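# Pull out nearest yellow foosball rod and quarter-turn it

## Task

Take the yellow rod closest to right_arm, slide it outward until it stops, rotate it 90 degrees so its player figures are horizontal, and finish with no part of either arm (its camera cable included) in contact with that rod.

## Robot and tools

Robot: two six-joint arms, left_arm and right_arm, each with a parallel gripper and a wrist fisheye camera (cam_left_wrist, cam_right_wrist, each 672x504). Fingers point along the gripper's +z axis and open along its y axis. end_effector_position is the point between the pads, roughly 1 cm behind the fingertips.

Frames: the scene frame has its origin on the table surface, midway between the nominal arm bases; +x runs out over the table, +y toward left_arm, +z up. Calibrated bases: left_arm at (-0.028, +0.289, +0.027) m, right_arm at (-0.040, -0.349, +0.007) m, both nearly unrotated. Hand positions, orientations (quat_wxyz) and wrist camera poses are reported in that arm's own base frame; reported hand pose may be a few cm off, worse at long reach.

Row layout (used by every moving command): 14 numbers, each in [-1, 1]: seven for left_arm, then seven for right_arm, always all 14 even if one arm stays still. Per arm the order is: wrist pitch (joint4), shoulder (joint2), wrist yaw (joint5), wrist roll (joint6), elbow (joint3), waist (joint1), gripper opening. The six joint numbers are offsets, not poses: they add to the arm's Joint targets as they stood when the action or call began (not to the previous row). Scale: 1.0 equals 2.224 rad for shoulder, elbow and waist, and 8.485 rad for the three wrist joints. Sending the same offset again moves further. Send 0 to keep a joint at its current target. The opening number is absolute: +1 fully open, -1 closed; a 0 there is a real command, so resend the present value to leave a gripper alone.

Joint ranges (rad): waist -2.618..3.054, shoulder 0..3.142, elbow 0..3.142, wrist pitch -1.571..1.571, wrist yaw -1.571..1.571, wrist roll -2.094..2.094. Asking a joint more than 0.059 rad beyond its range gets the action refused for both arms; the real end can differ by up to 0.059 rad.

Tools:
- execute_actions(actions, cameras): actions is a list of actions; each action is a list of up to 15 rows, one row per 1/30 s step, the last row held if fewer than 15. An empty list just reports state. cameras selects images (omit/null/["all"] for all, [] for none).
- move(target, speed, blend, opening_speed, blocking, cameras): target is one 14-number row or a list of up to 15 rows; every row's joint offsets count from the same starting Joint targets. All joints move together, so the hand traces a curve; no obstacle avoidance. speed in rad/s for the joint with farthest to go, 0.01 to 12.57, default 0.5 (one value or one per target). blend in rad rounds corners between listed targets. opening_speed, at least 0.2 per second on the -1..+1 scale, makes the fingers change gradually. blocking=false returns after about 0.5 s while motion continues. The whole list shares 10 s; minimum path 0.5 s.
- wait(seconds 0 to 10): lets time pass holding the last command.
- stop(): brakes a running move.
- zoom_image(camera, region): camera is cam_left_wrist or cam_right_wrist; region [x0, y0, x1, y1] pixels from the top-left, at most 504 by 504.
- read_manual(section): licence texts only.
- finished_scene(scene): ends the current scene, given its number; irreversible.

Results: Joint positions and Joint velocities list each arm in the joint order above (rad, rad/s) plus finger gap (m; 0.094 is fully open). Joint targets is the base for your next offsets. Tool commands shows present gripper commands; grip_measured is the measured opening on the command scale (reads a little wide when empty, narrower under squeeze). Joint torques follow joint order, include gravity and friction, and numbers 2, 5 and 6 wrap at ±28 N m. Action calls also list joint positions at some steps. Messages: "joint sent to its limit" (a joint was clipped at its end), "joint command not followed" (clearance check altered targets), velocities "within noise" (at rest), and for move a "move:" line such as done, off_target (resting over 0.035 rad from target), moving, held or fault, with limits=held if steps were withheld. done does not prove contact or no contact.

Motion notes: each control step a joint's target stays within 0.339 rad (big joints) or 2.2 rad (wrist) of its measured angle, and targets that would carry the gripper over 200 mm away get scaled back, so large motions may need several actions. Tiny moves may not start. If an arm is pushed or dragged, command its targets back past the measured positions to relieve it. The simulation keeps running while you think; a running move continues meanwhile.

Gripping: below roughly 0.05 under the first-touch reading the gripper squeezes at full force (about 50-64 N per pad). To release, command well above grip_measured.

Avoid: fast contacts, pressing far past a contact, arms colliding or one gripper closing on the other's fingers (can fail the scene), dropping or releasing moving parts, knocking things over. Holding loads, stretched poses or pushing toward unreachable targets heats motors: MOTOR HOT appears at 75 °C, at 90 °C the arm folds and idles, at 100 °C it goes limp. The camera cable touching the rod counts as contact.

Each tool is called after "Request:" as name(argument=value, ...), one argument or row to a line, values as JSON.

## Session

Request:
execute_actions(
  actions=[],
  cameras=["cam_right_wrist"],
)

Scene clock: 0.00 s.
left_arm: end_effector_position=(+0.3899, -0.0004, +0.1147) grip_measured=+1.000 end_effector_quat_wxyz=(+0.609, -0.026, +0.793, +0.006) | right_arm: end_effector_position=(+0.3960, -0.0474, +0.1154) grip_measured=+1.000 end_effector_quat_wxyz=(+0.595, +0.094, +0.794, -0.086)
Joint names: [wrist pitch, shoulder, wrist yaw, wrist roll, elbow, waist]
Joint positions: left_arm=[0.911 1.495 -0.08 -0.043 0.322 -0.04 0.094] | right_arm=[0.848 1.518 0.234 0.044 0.38 -0.018 0.094]
Joint velocities: within noise
Joint torques (N m): no reading
Heat: left arm: 41 °C; right arm: 40 °C.
Joint targets: left_arm=[0.899 1.493 -0.081 -0.042 0.324 -0.040] | right_arm=[0.837 1.515 0.234 0.045 0.383 -0.018]
Tool commands: left_gripper/opening=+1.0 right_gripper/opening=+1.0
camera_calibration:
cam_right_wrist: T_world_to_cam=[[-0.244005, -0.947103, 0.208463, 0.0183839], [-0.655393, 0.00260904, -0.755284, 0.379511], [0.714788, -0.320918, -0.621361, -0.108823], [0, 0, 0, 1]] pos_world=[0.331, -0.0185021, 0.215188]
Images, in order (width x height): cam_right_wrist 672x504.

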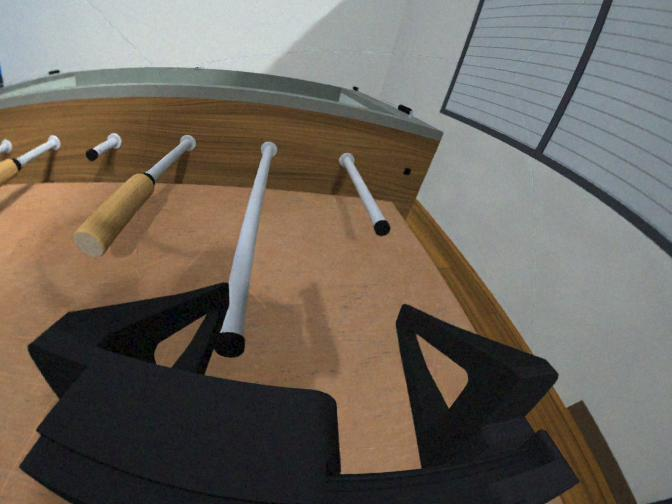

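Request:
move(
  target=[
    [0,0,0,0,0,0,1,0,-0.0674,0,0,0,0,1],
    [0,0,0,0,0,0,1,-0.1163,-0.0067,-0.0158,-0.0053,0.5022,0.0531,1],
  ],
  speed=1.2,
  blend=0.1,
  cameras=["cam_right_wrist"],
)

Request:
zoom_image(
  camera="cam_right_wrist",
  region=[220, 170, 340, 260],
)

Scene clock: 21.30 s.
left_arm: end_effector_position=(+0.3899, -0.0004, +0.1147) grip_measured=+1.000 end_effector_quat_wxyz=(+0.609, -0.026, +0.793, +0.006) | right_arm: end_effector_position=(+0.4888, +0.0271, +0.4038) grip_measured=+1.000 end_effector_quat_wxyz=(+0.655, +0.004, +0.756, -0.009)
Joint names: [wrist pitch, shoulder, wrist yaw, wrist roll, elbow, waist]
Joint positions: left_arm=[0.911 1.495 -0.08 -0.043 0.322 -0.04 0.094] | right_arm=[-0.135 1.49 0.112 0.007 1.481 0.094 0.094]
Joint velocities: within noise
Joint torques (N m): left_arm=[1.88 -5.79 -0.04 0.02 5.35 -0.06] | right_arm=[1.68 -5.24 -0.07 -0.07 8.75 0.59]
Heat: left arm: 41 °C; right arm: 42 °C.
Joint targets: left_arm=[0.899 1.493 -0.081 -0.042 0.324 -0.040] | right_arm=[-0.149 1.500 0.100 0.000 1.500 0.100]
move: done; blend cut to 0.075 rad at target 1
camera_calibration:
cam_right_wrist: T_world_to_cam=[[-0.0409053, -0.980408, 0.192683, -0.0405605], [-0.526919, -0.142681, -0.837853, 0.63245], [0.84893, -0.135801, -0.51076, -0.0871979], [0, 0, 0, 1]] pos_world=[0.405616, 0.0386314, 0.493178]
Images, in order (width x height): cam_right_wrist 672x504.

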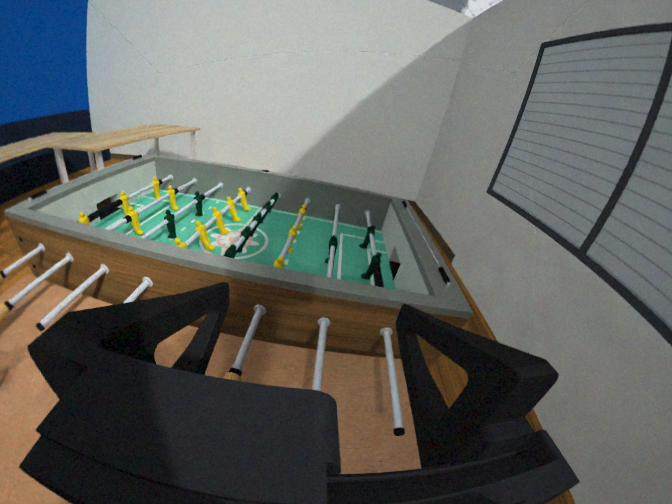

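Scaled by 4.200 from the camera's 672x504 image, which has a finer 960x720 frame.

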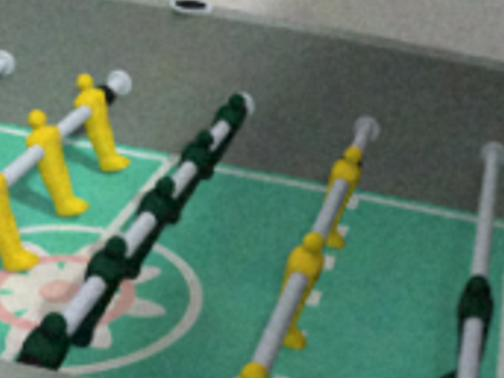

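Request:
move(
  target=[0,0,0,0,0,0,1,0.1157,0.2369,0.0462,0,-0.1826,0.1358,1],
  speed=1.0,
  cameras=["cam_right_wrist"],
)

Scene clock: 58.03 s.
left_arm: end_effector_position=(+0.3899, -0.0004, +0.1147) grip_measured=+1.000 end_effector_quat_wxyz=(+0.609, -0.026, +0.793, +0.006) | right_arm: end_effector_position=(+0.5464, +0.1421, +0.1789) grip_measured=+1.000 end_effector_quat_wxyz=(+0.677, +0.018, +0.734, -0.045)
Joint names: [wrist pitch, shoulder, wrist yaw, wrist roll, elbow, waist]
Joint positions: left_arm=[0.911 1.495 -0.08 -0.043 0.322 -0.04 0.094] | right_arm=[0.823 2.019 0.491 0.001 1.107 0.402 0.094]
Joint velocities: within noise
Joint torques (N m): left_arm=[1.88 -5.81 -0.04 0.01 5.34 -0.08] | right_arm=[1.84 -8.9 0.05 -0.01 5.2 0.05]
Heat: left arm: 41 °C; right arm: 43 °C.
Joint targets: left_arm=[0.899 1.493 -0.081 -0.042 0.324 -0.040] | right_arm=[0.832 2.027 0.492 0.000 1.094 0.402]
move: done
camera_calibration:
cam_right_wrist: T_world_to_cam=[[-0.119663, -0.967776, 0.221562, 0.153951], [-0.483193, -0.138182, -0.864541, 0.471023], [0.867298, -0.210511, -0.451087, -0.245509], [0, 0, 0, 1]] pos_world=[0.458947, 0.162395, 0.262362]
Images, in order (width x height): cam_right_wrist 672x504.

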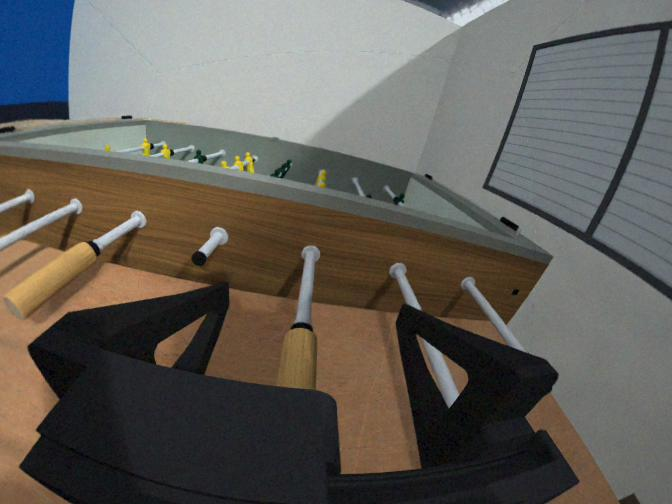

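Request:
move(
  target=[0,0,0,0,0,0,1,0.0444,0.1488,-0.0013,0,-0.0211,0,1],
  speed=0.6,
  cameras=["cam_right_wrist"],
)

Scene clock: 69.37 s.
left_arm: end_effector_position=(+0.3899, -0.0004, +0.1147) grip_measured=+1.000 end_effector_quat_wxyz=(+0.609, -0.026, +0.793, +0.006) | right_arm: end_effector_position=(+0.5459, +0.1418, +0.0711) grip_measured=+1.000 end_effector_quat_wxyz=(+0.680, +0.020, +0.732, -0.043)
Joint names: [wrist pitch, shoulder, wrist yaw, wrist roll, elbow, waist]
Joint positions: left_arm=[0.911 1.495 -0.08 -0.043 0.322 -0.04 0.094] | right_arm=[1.204 2.344 0.491 0.001 1.059 0.402 0.094]
Joint velocities: within noise
Joint torques (N m): left_arm=[1.87 -5.74 -0.03 0.03 5.34 -0.06] | right_arm=[1.76 -9.18 -0.04 -0.01 3.69 0.06]
Heat: left arm: 41 °C; right arm: 43 °C.
Joint targets: left_arm=[0.899 1.493 -0.081 -0.042 0.324 -0.040] | right_arm=[1.209 2.358 0.481 0.000 1.047 0.402]
move: done
camera_calibration:
cam_right_wrist: T_world_to_cam=[[-0.121898, -0.968508, 0.2171, 0.179148], [-0.475982, -0.134898, -0.869048, 0.373457], [0.870966, -0.209271, -0.444549, -0.296258], [0, 0, 0, 1]] pos_world=[0.457627, 0.161886, 0.153958]
Images, in order (width x height): cam_right_wrist 672x504.

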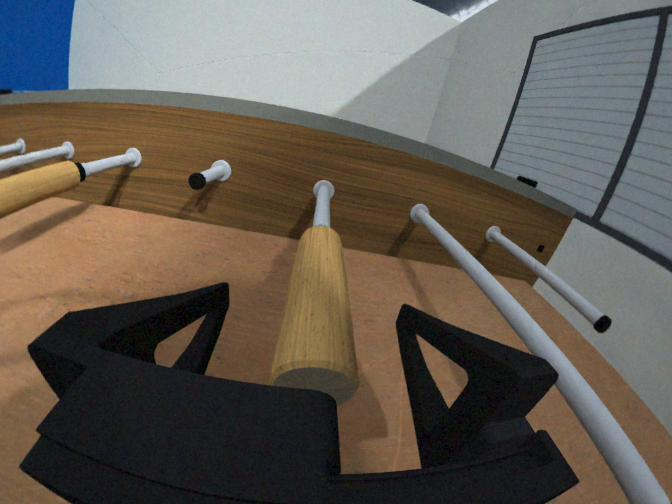

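Request:
move(
  target=[
    [0,0,0,0,0,0,1,0,0,0,0,0,0.0,-0.55],
    [0,0,0,0,0,0,1,0.01285,-0.062,0.01025,0,-0.1147,0.0387,-0.55],
  ],
  speed=0.3,
  opening_speed=1.0,
  cameras=["cam_right_wrist"],
)

Scene clock: 84.37 s.
left_arm: end_effector_position=(+0.3899, -0.0004, +0.1147) grip_measured=+1.000 end_effector_quat_wxyz=(+0.609, -0.026, +0.793, +0.006) | right_arm: end_effector_position=(+0.4848, +0.1460, +0.0689) grip_measured=-0.310 end_effector_quat_wxyz=(+0.673, +0.013, +0.738, -0.050)
Joint names: [wrist pitch, shoulder, wrist yaw, wrist roll, elbow, waist]
Joint positions: left_arm=[0.911 1.495 -0.08 -0.043 0.322 -0.04 0.094] | right_arm=[1.321 2.238 0.57 0.001 0.812 0.482 0.032]
Joint velocities: within noise
Joint torques (N m): left_arm=[1.88 -5.75 -0.02 0.02 5.38 -0.03] | right_arm=[1.66 -10.44 0.06 0 2.36 0.59]
Heat: left arm: 41 °C; right arm: 43 °C.
Joint targets: left_arm=[0.899 1.493 -0.081 -0.042 0.324 -0.040] | right_arm=[1.318 2.220 0.568 0.000 0.792 0.488]
move: done
camera_calibration:
cam_right_wrist: T_world_to_cam=[[-0.116378, -0.964574, 0.236754, 0.171697], [-0.492436, -0.150974, -0.857154, 0.352558], [0.862533, -0.21634, -0.457421, -0.237183], [0, 0, 0, 1]] pos_world=[0.398172, 0.167529, 0.153054]
Images, in order (width x height): cam_right_wrist 672x504.

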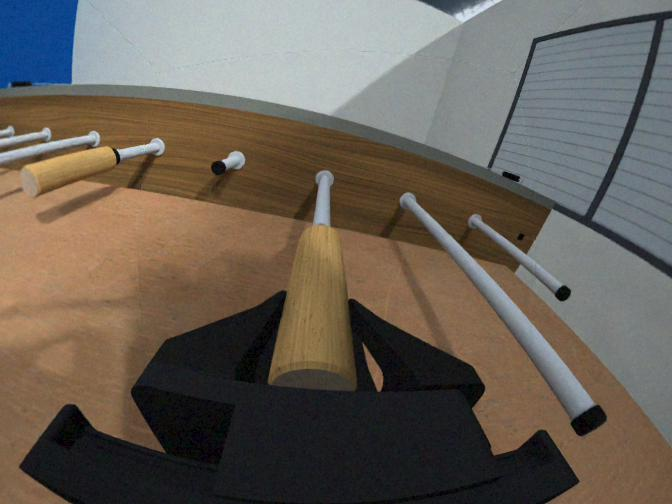

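Request:
move(
  target=[0,0,0,0,0,0,1,0.0058,-0.0254,0.0071,0,-0.0567,0.027,-0.55],
  speed=0.15,
  cameras=[],
)

Scene clock: 93.17 s.
left_arm: end_effector_position=(+0.3899, -0.0004, +0.1147) grip_measured=+1.000 end_effector_quat_wxyz=(+0.609, -0.026, +0.793, +0.006) | right_arm: end_effector_position=(+0.4625, +0.1488, +0.0686) grip_measured=-0.310 end_effector_quat_wxyz=(+0.669, +0.006, +0.742, -0.051)
Joint names: [wrist pitch, shoulder, wrist yaw, wrist roll, elbow, waist]
Joint positions: left_arm=[0.911 1.495 -0.08 -0.043 0.322 -0.04 0.094] | right_arm=[1.346 2.197 0.599 0.001 0.729 0.518 0.032]
Joint velocities: within noise
Joint torques (N m): left_arm=[1.88 -5.76 -0.03 0.02 5.38 -0.05] | right_arm=[1.87 -11.22 0.41 0 -1.01 2.78]
Heat: left arm: 41 °C; right arm: 43 °C.
Joint targets: left_arm=[0.899 1.493 -0.081 -0.042 0.324 -0.040] | right_arm=[1.367 2.164 0.629 0.000 0.666 0.548]
move: off_target (right_arm); right_arm: the elbow is farthest, 0.064 rad from its target
No camera images: "cameras" was empty.

Request:
move(
  target=[
    [0,0,0,0,0,0,1,0.00625,0.02945,-0.0039,0,0.0285,-0.0144,-0.55],
    [0,0,0,0,0,0,1,0.01615,0.0534,0.01096,-0.2004,0.0372,0.0063,-0.55],
  ],
  speed=[0.2,0.7],
  cameras=["cam_right_wrist"],
)

Scene clock: 125.53 s.
left_arm: end_effector_position=(+0.3899, -0.0004, +0.1147) grip_measured=+1.000 end_effector_quat_wxyz=(+0.609, -0.026, +0.793, +0.006) | right_arm: end_effector_position=(+0.4643, +0.1492, +0.0735) grip_measured=-0.311 end_effector_quat_wxyz=(-0.425, +0.502, -0.509, +0.555)
Joint names: [wrist pitch, shoulder, wrist yaw, wrist roll, elbow, waist]
Joint positions: left_arm=[0.911 1.495 -0.08 -0.043 0.322 -0.04 0.094] | right_arm=[1.478 2.272 0.679 -1.677 0.765 0.54 0.032]
Joint velocities: within noise
Joint torques (N m): left_arm=[1.89 -5.78 -0.03 0.01 5.31 -0.05] | right_arm=[1.88 -7.92 0.52 -0.29 2.15 1.99]
Heat: left arm: 40 °C; right arm: 46 °C.
Joint targets: left_arm=[0.899 1.493 -0.081 -0.042 0.324 -0.040] | right_arm=[1.504 2.282 0.721 -1.700 0.749 0.562]
move: off_target (right_arm); right_arm: the wrist yaw is farthest, 0.043 rad from its target
camera_calibration:
cam_right_wrist: T_world_to_cam=[[0.0142874, 0.300207, 0.953767, -0.130756], [-0.511073, -0.81766, 0.265022, 0.37242], [0.859419, -0.491231, 0.141746, -0.218315], [0, 0, 0, 1]] pos_world=[0.379826, 0.236524, 0.0569562]
Images, in order (width x height): cam_right_wrist 672x504.

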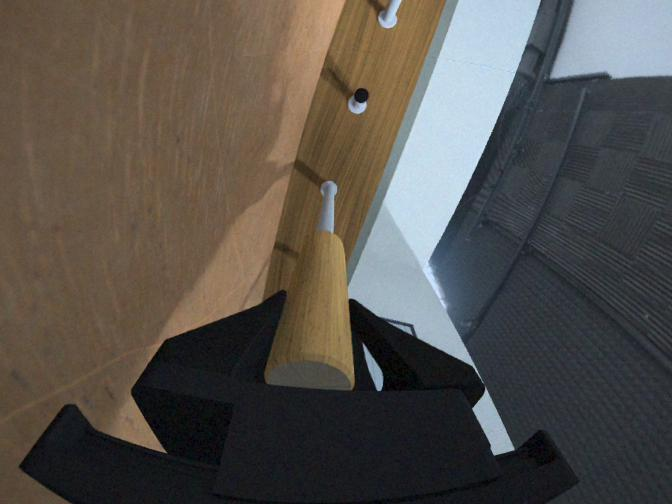

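Request:
move(
  target=[
    [0,0,0,0,0,0,1,-0.003,-0.0241,-0.0035,0,-0.0259,-0.0067,-0.55],
    [0,0,0,0,0,0,1,-0.0016,-0.0063,-0.0045,0.0012,0.0036,-0.009,0.3],
  ],
  speed=[0.15,0.2],
  opening_speed=1.2,
  cameras=["cam_right_wrist"],
)

Scene clock: 138.00 s.
left_arm: end_effector_position=(+0.3899, -0.0004, +0.1147) grip_measured=+1.000 end_effector_quat_wxyz=(+0.609, -0.026, +0.793, +0.006) | right_arm: end_effector_position=(+0.4637, +0.1443, +0.0705) grip_measured=+0.298 end_effector_quat_wxyz=(-0.413, +0.510, -0.509, +0.557)
Joint names: [wrist pitch, shoulder, wrist yaw, wrist roll, elbow, waist]
Joint positions: left_arm=[0.911 1.495 -0.08 -0.043 0.322 -0.04 0.094] | right_arm=[1.46 2.265 0.677 -1.689 0.756 0.532 0.061]
Joint velocities: within noise
Joint torques (N m): left_arm=[1.88 -5.79 -0.04 0.01 5.35 -0.06] | right_arm=[1.92 -8.34 0.11 0 3.37 0.98]
Heat: left arm: 40 °C; right arm: 45 °C.
Joint targets: left_arm=[0.899 1.493 -0.081 -0.042 0.324 -0.040] | right_arm=[1.490 2.268 0.683 -1.690 0.756 0.542]
move: done
camera_calibration:
cam_right_wrist: T_world_to_cam=[[0.0341323, 0.32078, 0.946539, -0.138105], [-0.511175, -0.808231, 0.292341, 0.365801], [0.858799, -0.493825, 0.136388, -0.218808], [0, 0, 0, 1]] pos_world=[0.379614, 0.2319, 0.0536257]
Images, in order (width x height): cam_right_wrist 672x504.

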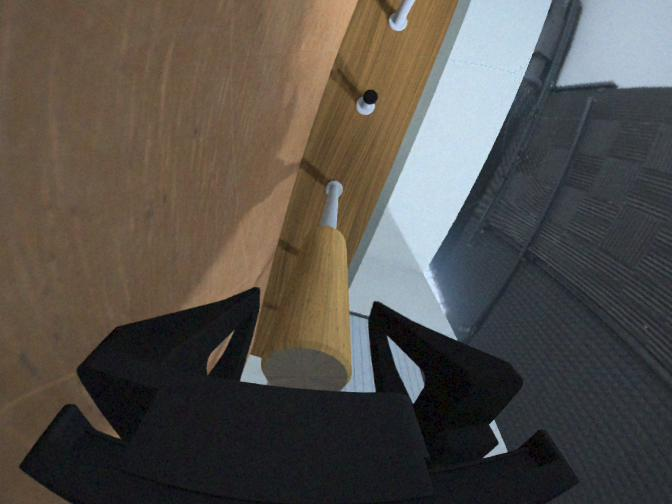

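Request:
move(
  target=[
    [0,0,0,0,0,0,1,0,0,0,0.1992,0,0.0045,0.3],
    [0,0,0,0,0,0,1,0,-0.135,0,0.1992,0,0.0045,0.3],
    [0,0,0,0,0,0,1,-0.1932,-0.3453,-0.0687,0.1992,0.3345,-0.1987,0.3],
  ],
  speed=[1.5,1.0,1.2],
  cameras=["cam_right_wrist"],
)

Request:
zoom_image(
  camera="cam_right_wrist",
  region=[220, 170, 340, 260],
)

Scene clock: 152.87 s.
left_arm: end_effector_position=(+0.3899, -0.0004, +0.1147) grip_measured=+1.000 end_effector_quat_wxyz=(+0.609, -0.026, +0.793, +0.006) | right_arm: end_effector_position=(+0.4927, +0.0323, +0.3962) grip_measured=+0.298 end_effector_quat_wxyz=(+0.649, -0.008, +0.761, -0.014)
Joint names: [wrist pitch, shoulder, wrist yaw, wrist roll, elbow, waist]
Joint positions: left_arm=[0.911 1.495 -0.08 -0.043 0.322 -0.04 0.094] | right_arm=[-0.134 1.505 0.113 -0.013 1.479 0.104 0.061]
Joint velocities: within noise
Joint torques (N m): left_arm=[1.87 -5.78 -0.04 0.01 5.37 -0.08] | right_arm=[1.67 -6.46 -0.07 0.15 8.94 -0.29]
Heat: left arm: 40 °C; right arm: 46 °C.
Joint targets: left_arm=[0.899 1.493 -0.081 -0.042 0.324 -0.040] | right_arm=[-0.149 1.500 0.100 0.000 1.501 0.100]
move: done
camera_calibration:
cam_right_wrist: T_world_to_cam=[[-0.0253625, -0.976436, 0.214313, -0.0501637], [-0.538149, -0.167333, -0.826072, 0.630555], [0.842468, -0.136284, -0.521224, -0.0862712], [0, 0, 0, 1]] pos_world=[0.410741, 0.0447734, 0.486668]
Images, in order (width x height): cam_right_wrist 672x504.

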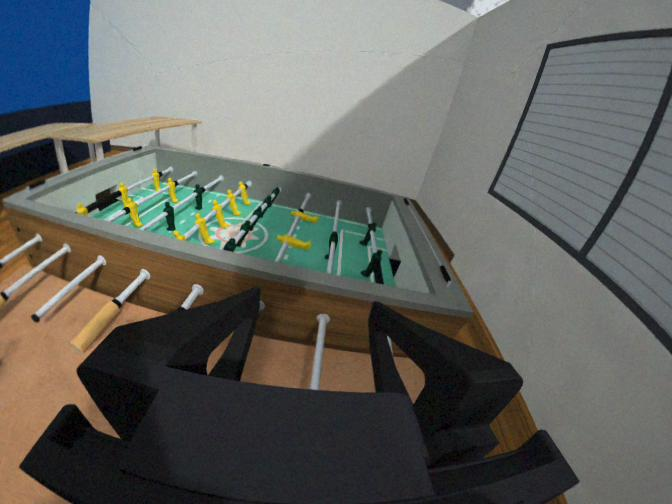

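Scaled by 4.200 from the camera's 672x504 image, which has a finer 960x720 frame.

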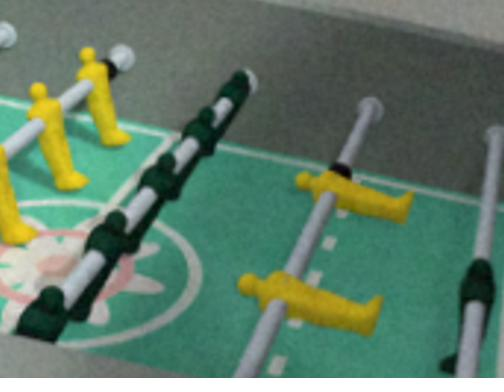

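Request:
finished_scene(
  scene=2,
)

The scene is finished: the task was done.


## Next scene

The same job, from a new start.

Request:
execute_actions(
  actions=[],
  cameras=["cam_right_wrist"],
)

Scene clock: 0.00 s.
left_arm: end_effector_position=(+0.4127, +0.0165, +0.1264) grip_measured=+1.000 end_effector_quat_wxyz=(+0.618, -0.002, +0.786, +0.007) | right_arm: end_effector_position=(+0.3903, -0.0463, +0.1052) grip_measured=+1.000 end_effector_quat_wxyz=(+0.587, +0.098, +0.798, -0.097)
Joint names: [wrist pitch, shoulder, wrist yaw, wrist roll, elbow, waist]
Joint positions: left_arm=[0.901 1.55 0.039 0.018 0.411 0.054 0.094] | right_arm=[0.871 1.537 0.276 0.046 0.357 0.003 0.094]
Joint velocities: within noise
Joint torques (N m): no reading
Heat: left arm: 39 °C; right arm: 38 °C.
Joint targets: left_arm=[0.889 1.548 0.039 0.019 0.413 0.054] | right_arm=[0.861 1.534 0.277 0.048 0.360 0.003]
Tool commands: left_gripper/opening=+1.0 right_gripper/opening=+1.0
camera_calibration:
cam_right_wrist: T_world_to_cam=[[-0.259, -0.939853, 0.222701, 0.0247898], [-0.669431, 0.00846419, -0.742826, 0.372487], [0.696262, -0.341475, -0.631359, -0.103415], [0, 0, 0, 1]] pos_world=[0.327779, -0.0151678, 0.20588]
Images, in order (width x height): cam_right_wrist 672x504.

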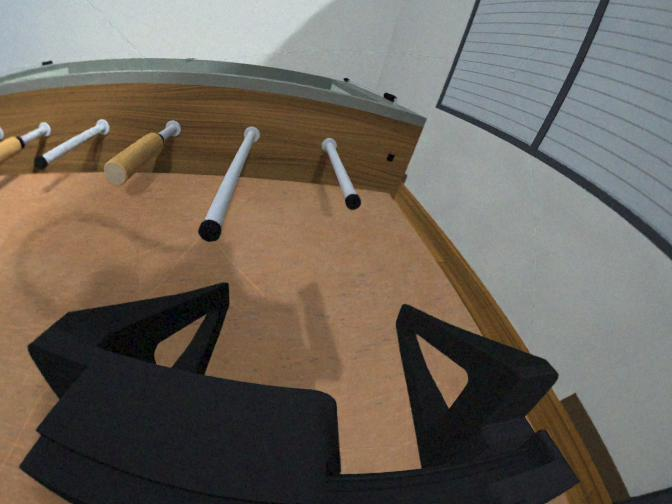

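Request:
move(
  target=[
    [0,0,0,0,0,0,1,0,-0.0674,0,0,0,0,1],
    [0,0,0,0,0,0,1,-0.119,-0.0153,-0.0209,-0.0057,0.5126,0.0436,1],
  ],
  speed=1.4,
  blend=0.07,
  cameras=["cam_right_wrist"],
)

Request:
zoom_image(
  camera="cam_right_wrist",
  region=[220, 160, 340, 250],
)

Scene clock: 24.00 s.
left_arm: end_effector_position=(+0.4127, +0.0165, +0.1264) grip_measured=+1.000 end_effector_quat_wxyz=(+0.618, -0.002, +0.786, +0.007) | right_arm: end_effector_position=(+0.4891, +0.0269, +0.4042) grip_measured=+1.000 end_effector_quat_wxyz=(+0.655, +0.003, +0.756, -0.010)
Joint names: [wrist pitch, shoulder, wrist yaw, wrist roll, elbow, waist]
Joint positions: left_arm=[0.901 1.55 0.039 0.018 0.411 0.054 0.094] | right_arm=[-0.135 1.491 0.112 0.005 1.483 0.094 0.094]
Joint velocities: within noise
Joint torques (N m): left_arm=[1.87 -6.8 -0.01 0.02 5.64 -0.08] | right_arm=[1.65 -5.38 -0.09 -0.06 8.54 0.59]
Heat: left arm: 39 °C; right arm: 40 °C.
Joint targets: left_arm=[0.889 1.548 0.039 0.019 0.413 0.054] | right_arm=[-0.149 1.500 0.100 -0.001 1.500 0.100]
move: done
camera_calibration:
cam_right_wrist: T_world_to_cam=[[-0.0411396, -0.980054, 0.194429, -0.0413811], [-0.526358, -0.144144, -0.837955, 0.632736], [0.849267, -0.136812, -0.509929, -0.087806], [0, 0, 0, 1]] pos_world=[0.405914, 0.0386361, 0.493475]
Images, in order (width x height): cam_right_wrist 672x504.

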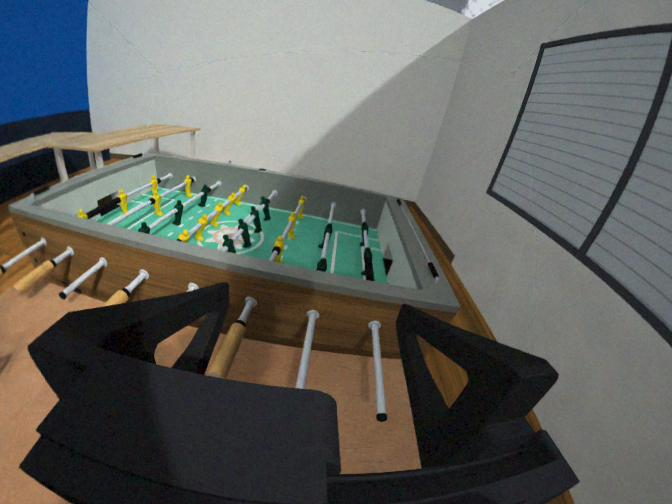

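Scaled by 4.200 from the camera's 672x504 image, which has a finer 960x720 frame.

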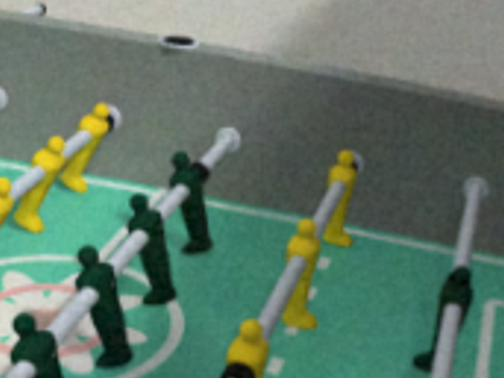

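Request:
move(
  target=[
    [0,0,0,0,0,0,1,0.1233,0.4047,0.04,0,0.0787,0.1135,1],
    [0,0,0,0,0,0,1,0.1233,0.5099,0.04,0,0.0787,0.1135,1],
  ],
  speed=[1.2,0.5],
  blend=0.04,
  cameras=["cam_right_wrist"],
)

Scene clock: 40.60 s.
left_arm: end_effector_position=(+0.4127, +0.0165, +0.1264) grip_measured=+1.000 end_effector_quat_wxyz=(+0.618, -0.002, +0.786, +0.007) | right_arm: end_effector_position=(+0.6526, +0.1629, +0.0607) grip_measured=+1.000 end_effector_quat_wxyz=(+0.679, +0.018, +0.733, -0.040)
Joint names: [wrist pitch, shoulder, wrist yaw, wrist roll, elbow, waist]
Joint positions: left_arm=[0.901 1.55 0.039 0.018 0.411 0.054 0.094] | right_arm=[0.89 2.628 0.438 0 1.656 0.356 0.094]
Joint velocities: within noise
Joint torques (N m): left_arm=[1.85 -6.75 0 0.01 5.65 -0.05] | right_arm=[1.75 -12.79 0.09 -0.01 7.41 -0.25]
Heat: left arm: 39 °C; right arm: 41 °C.
Joint targets: left_arm=[0.889 1.548 0.039 0.019 0.413 0.054] | right_arm=[0.897 2.634 0.439 -0.001 1.675 0.353]
move: done
camera_calibration:
cam_right_wrist: T_world_to_cam=[[-0.114695, -0.969802, 0.215243, 0.210487], [-0.47775, -0.136121, -0.867886, 0.419318], [0.870976, -0.202375, -0.447711, -0.390543], [0, 0, 0, 1]] pos_world=[0.564625, 0.182173, 0.143764]
Images, in order (width x height): cam_right_wrist 672x504.

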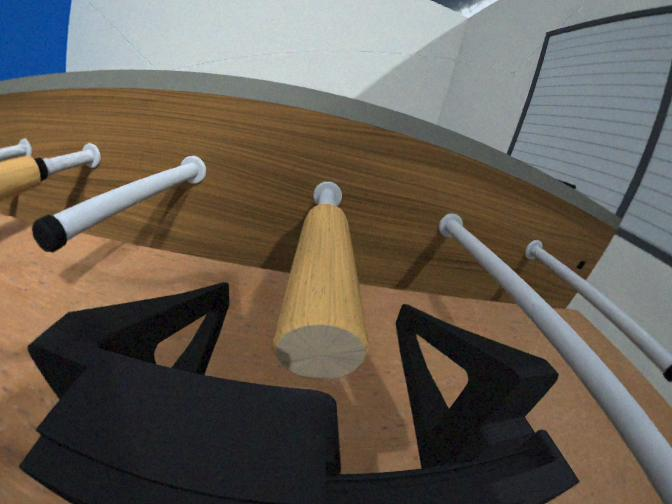

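Request:
move(
  target=[
    [0,0,0,0,0,0,1,0,-0.0117,0,0,0,0,-0.55],
    [0,0,0,0,0,0,1,0.0271,-0.0873,0.0101,0,-0.1898,0.0366,-0.55],
    [0,0,0,0,0,0,1,0.0417,-0.1494,0.021,0,-0.3211,0.0782,-0.55],
  ],
  speed=0.4,
  blend=[0,0.1,0],
  opening_speed=1.0,
  cameras=["cam_right_wrist"],
)

Scene clock: 60.87 s.
left_arm: end_effector_position=(+0.4127, +0.0165, +0.1264) grip_measured=+1.000 end_effector_quat_wxyz=(+0.618, -0.002, +0.786, +0.007) | right_arm: end_effector_position=(+0.5077, +0.1733, +0.0554) grip_measured=-0.331 end_effector_quat_wxyz=(+0.667, +0.009, +0.743, -0.058)
Joint names: [wrist pitch, shoulder, wrist yaw, wrist roll, elbow, waist]
Joint positions: left_arm=[0.901 1.55 0.039 0.018 0.411 0.054 0.094] | right_arm=[1.232 2.333 0.615 -0.001 0.974 0.52 0.031]
Joint velocities: within noise
Joint torques (N m): left_arm=[1.84 -6.79 0 0.01 5.65 -0.08] | right_arm=[1.81 -12.51 0.12 0.01 3.17 0.61]
Heat: left arm: 39 °C; right arm: 43 °C.
Joint targets: left_arm=[0.889 1.548 0.039 0.019 0.413 0.054] | right_arm=[1.251 2.302 0.618 -0.001 0.961 0.526]
move: done
camera_calibration:
cam_right_wrist: T_world_to_cam=[[-0.118579, -0.959855, 0.254201, 0.203167], [-0.507155, -0.161548, -0.846579, 0.365093], [0.853658, -0.229306, -0.467639, -0.249949], [0, 0, 0, 1]] pos_world=[0.422621, 0.196676, 0.140549]
Images, in order (width x height): cam_right_wrist 672x504.

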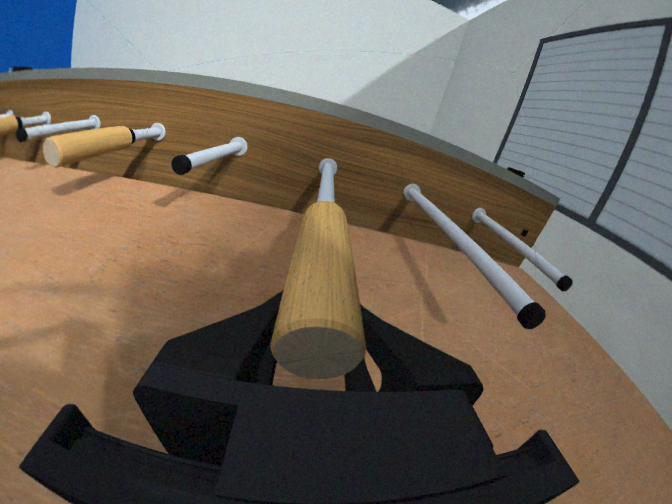

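Request:
move(
  target=[
    [0,0,0,0,0,0,1,0,0.006,0,0,0.006,0,0.2],
    [0,0,0,0,0,0,1,0,-0.004,0,0,0.004,0.001,0.2],
  ],
  speed=0.2,
  opening_speed=1.0,
  cameras=["cam_right_wrist"],
)

Scene clock: 75.50 s.
left_arm: end_effector_position=(+0.4127, +0.0165, +0.1264) grip_measured=+1.000 end_effector_quat_wxyz=(+0.618, -0.002, +0.786, +0.007) | right_arm: end_effector_position=(+0.5089, +0.1739, +0.0678) grip_measured=+0.198 end_effector_quat_wxyz=(+0.678, +0.016, +0.733, -0.052)
Joint names: [wrist pitch, shoulder, wrist yaw, wrist roll, elbow, waist]
Joint positions: left_arm=[0.901 1.55 0.039 0.018 0.411 0.054 0.094] | right_arm=[1.247 2.315 0.616 -0.001 0.974 0.52 0.056]
Joint velocities: within noise
Joint torques (N m): left_arm=[1.85 -6.78 0 0.02 5.64 -0.09] | right_arm=[1.67 -11.75 0.1 0.01 3.89 0.81]
Heat: left arm: 39 °C; right arm: 43 °C.
Joint targets: left_arm=[0.889 1.548 0.039 0.019 0.413 0.054] | right_arm=[1.251 2.293 0.617 -0.001 0.970 0.529]
move: done
camera_calibration:
cam_right_wrist: T_world_to_cam=[[-0.126009, -0.963748, 0.235182, 0.206466], [-0.48255, -0.147588, -0.863344, 0.362516], [0.866757, -0.222276, -0.446459, -0.2544], [0, 0, 0, 1]] pos_world=[0.421451, 0.195937, 0.15084]
Images, in order (width x height): cam_right_wrist 672x504.

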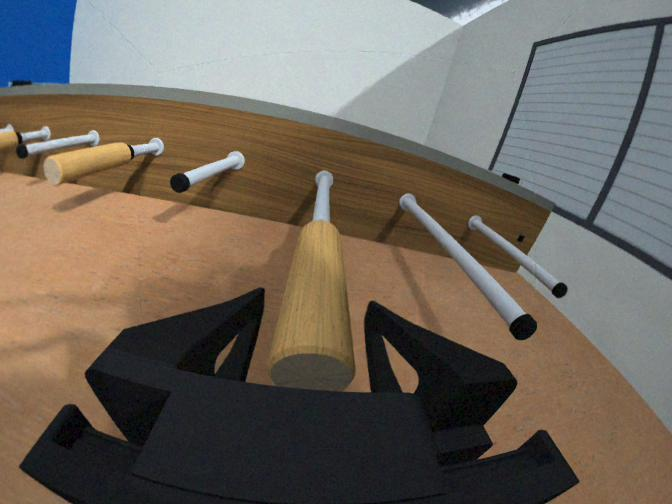

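Request:
move(
  target=[
    [0,0,0,0,0,0,1,0,-0.0045,0,0,0,0.001,-0.55],
    [0,0,0,0,0,0,1,0.0081,-0.037,0.0097,0,-0.0872,0.036,-0.55],
  ],
  speed=0.16,
  opening_speed=1.0,
  cameras=["cam_right_wrist"],
)

Scene clock: 90.83 s.
left_arm: end_effector_position=(+0.4127, +0.0165, +0.1264) grip_measured=+1.000 end_effector_quat_wxyz=(+0.618, -0.002, +0.786, +0.007) | right_arm: end_effector_position=(+0.4806, +0.1772, +0.0707) grip_measured=-0.309 end_effector_quat_wxyz=(+0.674, +0.007, +0.737, -0.051)
Joint names: [wrist pitch, shoulder, wrist yaw, wrist roll, elbow, waist]
Joint positions: left_arm=[0.901 1.55 0.039 0.018 0.411 0.054 0.094] | right_arm=[1.283 2.252 0.643 -0.001 0.862 0.561 0.032]
Joint velocities: within noise
Joint torques (N m): left_arm=[1.86 -6.82 0 0.02 5.63 -0.08] | right_arm=[1.97 -12.75 0.71 0.01 -2.39 4.27]
Heat: left arm: 39 °C; right arm: 44 °C.
Joint targets: left_arm=[0.889 1.548 0.039 0.019 0.413 0.054] | right_arm=[1.320 2.211 0.700 -0.001 0.776 0.609]
move: off_target (right_arm); right_arm: the elbow is farthest, 0.086 rad from its target
camera_calibration:
cam_right_wrist: T_world_to_cam=[[-0.109828, -0.963157, 0.24549, 0.196767], [-0.489238, -0.162609, -0.856857, 0.357155], [0.865208, -0.21421, -0.453354, -0.228051], [0, 0, 0, 1]] pos_world=[0.393656, 0.198744, 0.154338]
Images, in order (width x height): cam_right_wrist 672x504.

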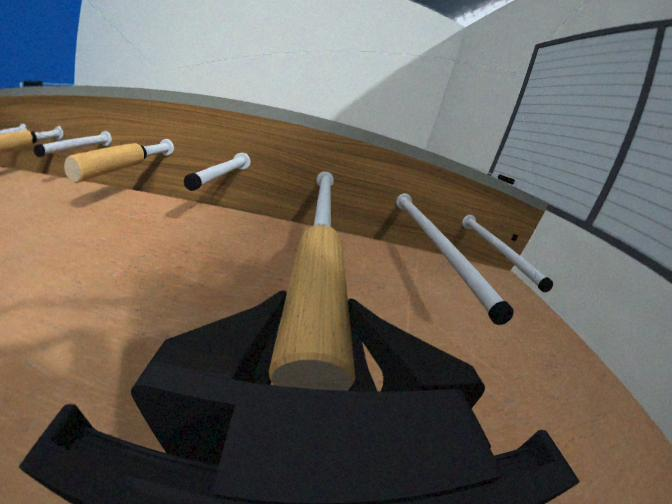

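Request:
move(
  target=[
    [0,0,0,0,0,0,1,0.0013,0.0311,-0.0052,0,0.0419,-0.0193,-0.55],
    [0,0,0,0,0,0,1,0.0101,0.0529,0.0091,-0.1896,0.0525,-0.0009,-0.55],
    [0,0,0,0,0,0,1,0.0071,0.0288,0.0091,-0.1896,0.0266,-0.0009,-0.55],
  ],
  speed=[0.25,0.8,0.2],
  cameras=["cam_right_wrist"],
)

Scene clock: 115.20 s.
left_arm: end_effector_position=(+0.4127, +0.0165, +0.1264) grip_measured=+1.000 end_effector_quat_wxyz=(+0.618, -0.002, +0.786, +0.007) | right_arm: end_effector_position=(+0.4810, +0.1773, +0.0722) grip_measured=-0.309 end_effector_quat_wxyz=(+0.447, -0.483, +0.530, -0.534)
Joint names: [wrist pitch, shoulder, wrist yaw, wrist roll, elbow, waist]
Joint positions: left_arm=[0.901 1.55 0.039 0.018 0.411 0.054 0.094] | right_arm=[1.379 2.312 0.717 -1.587 0.894 0.582 0.032]
Joint velocities: within noise
Joint torques (N m): left_arm=[1.84 -6.74 0 0.01 5.68 -0.05] | right_arm=[1.6 -12.64 0.72 -0.19 -0.44 2.29]
Heat: left arm: 39 °C; right arm: 46 °C.
Joint targets: left_arm=[0.889 1.548 0.039 0.019 0.413 0.054] | right_arm=[1.380 2.275 0.777 -1.609 0.835 0.607]
move: off_target (right_arm); right_arm: the wrist yaw is farthest, 0.060 rad from its target
camera_calibration:
cam_right_wrist: T_world_to_cam=[[0.00955749, 0.220392, 0.975365, -0.123371], [-0.511229, -0.83722, 0.194187, 0.413098], [0.859392, -0.50049, 0.104669, -0.21441], [0, 0, 0, 1]] pos_world=[0.396629, 0.265734, 0.062556]
Images, in order (width x height): cam_right_wrist 672x504.

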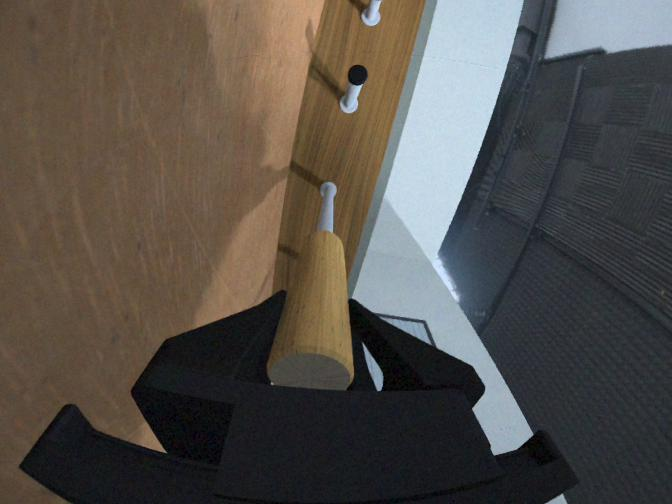

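Request:
move(
  target=[
    [0,0,0,0,0,0,1,0,0.0148,-0.0065,0.0012,0.0256,-0.0103,-0.55],
    [0,0,0,0,0,0,1,0,0.0148,-0.0065,0.0012,0.0256,-0.0103,0.3],
    [0,0,0,0,0,0,1,0,0.0148,-0.0065,0.1896,0.0256,-0.009,0.3],
    [0,0,0,0,0,0,1,0,-0.12,-0.0065,0.1896,0.0256,-0.009,0.3],
    [0,0,0,0,0,0,1,-0.1802,-0.3485,-0.0798,0.1896,0.299,-0.228,0.3],
  ],
  speed=[0.3,0.3,1.5,1.0,1.3],
  opening_speed=1.3,
  cameras=["cam_right_wrist"],
)

Request:
zoom_image(
  camera="cam_right_wrist",
  region=[220, 160, 340, 250],
)

Scene clock: 132.77 s.
left_arm: end_effector_position=(+0.4127, +0.0165, +0.1264) grip_measured=+1.000 end_effector_quat_wxyz=(+0.618, -0.002, +0.786, +0.007) | right_arm: end_effector_position=(+0.4918, +0.0318, +0.3988) grip_measured=+0.298 end_effector_quat_wxyz=(+0.650, -0.008, +0.759, -0.014)
Joint names: [wrist pitch, shoulder, wrist yaw, wrist roll, elbow, waist]
Joint positions: left_arm=[0.901 1.55 0.039 0.018 0.411 0.054 0.094] | right_arm=[-0.135 1.502 0.113 -0.013 1.482 0.103 0.061]
Joint velocities: within noise
Joint torques (N m): left_arm=[1.86 -6.78 0 0.01 5.68 -0.03] | right_arm=[1.67 -6.32 -0.1 0.14 8.65 -0.29]
Heat: left arm: 39 °C; right arm: 44 °C.
Joint targets: left_arm=[0.889 1.548 0.039 0.019 0.413 0.054] | right_arm=[-0.149 1.500 0.100 -0.001 1.500 0.100]
move: done
camera_calibration:
cam_right_wrist: T_world_to_cam=[[-0.0271745, -0.976616, 0.213265, -0.0498738], [-0.53424, -0.166132, -0.828847, 0.631199], [0.844896, -0.136458, -0.517233, -0.087079], [0, 0, 0, 1]] pos_world=[0.409429, 0.0442718, 0.488764]
Images, in order (width x height): cam_right_wrist 672x504.

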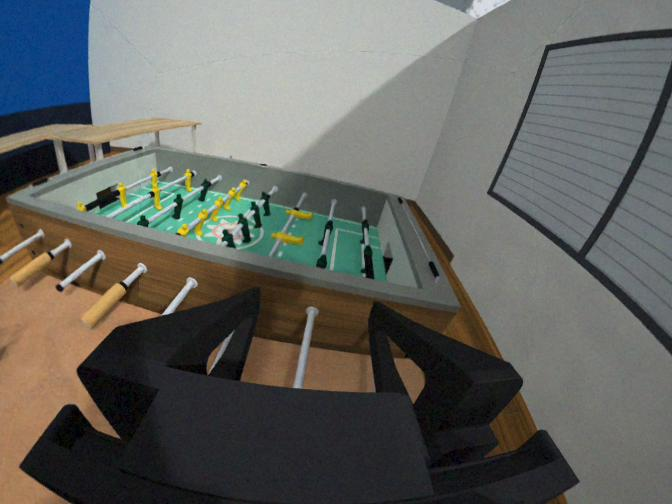

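Scaled by 4.200 from the camera's 672x504 image, which has a finer 960x720 frame.

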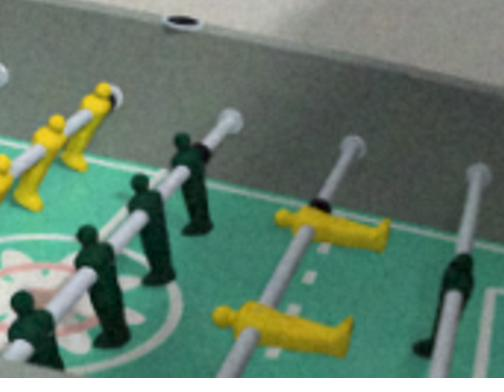

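Flat, fully out, and clear.

Request:
finished_scene(
  scene=3,
)

The scene is finished: the task was done.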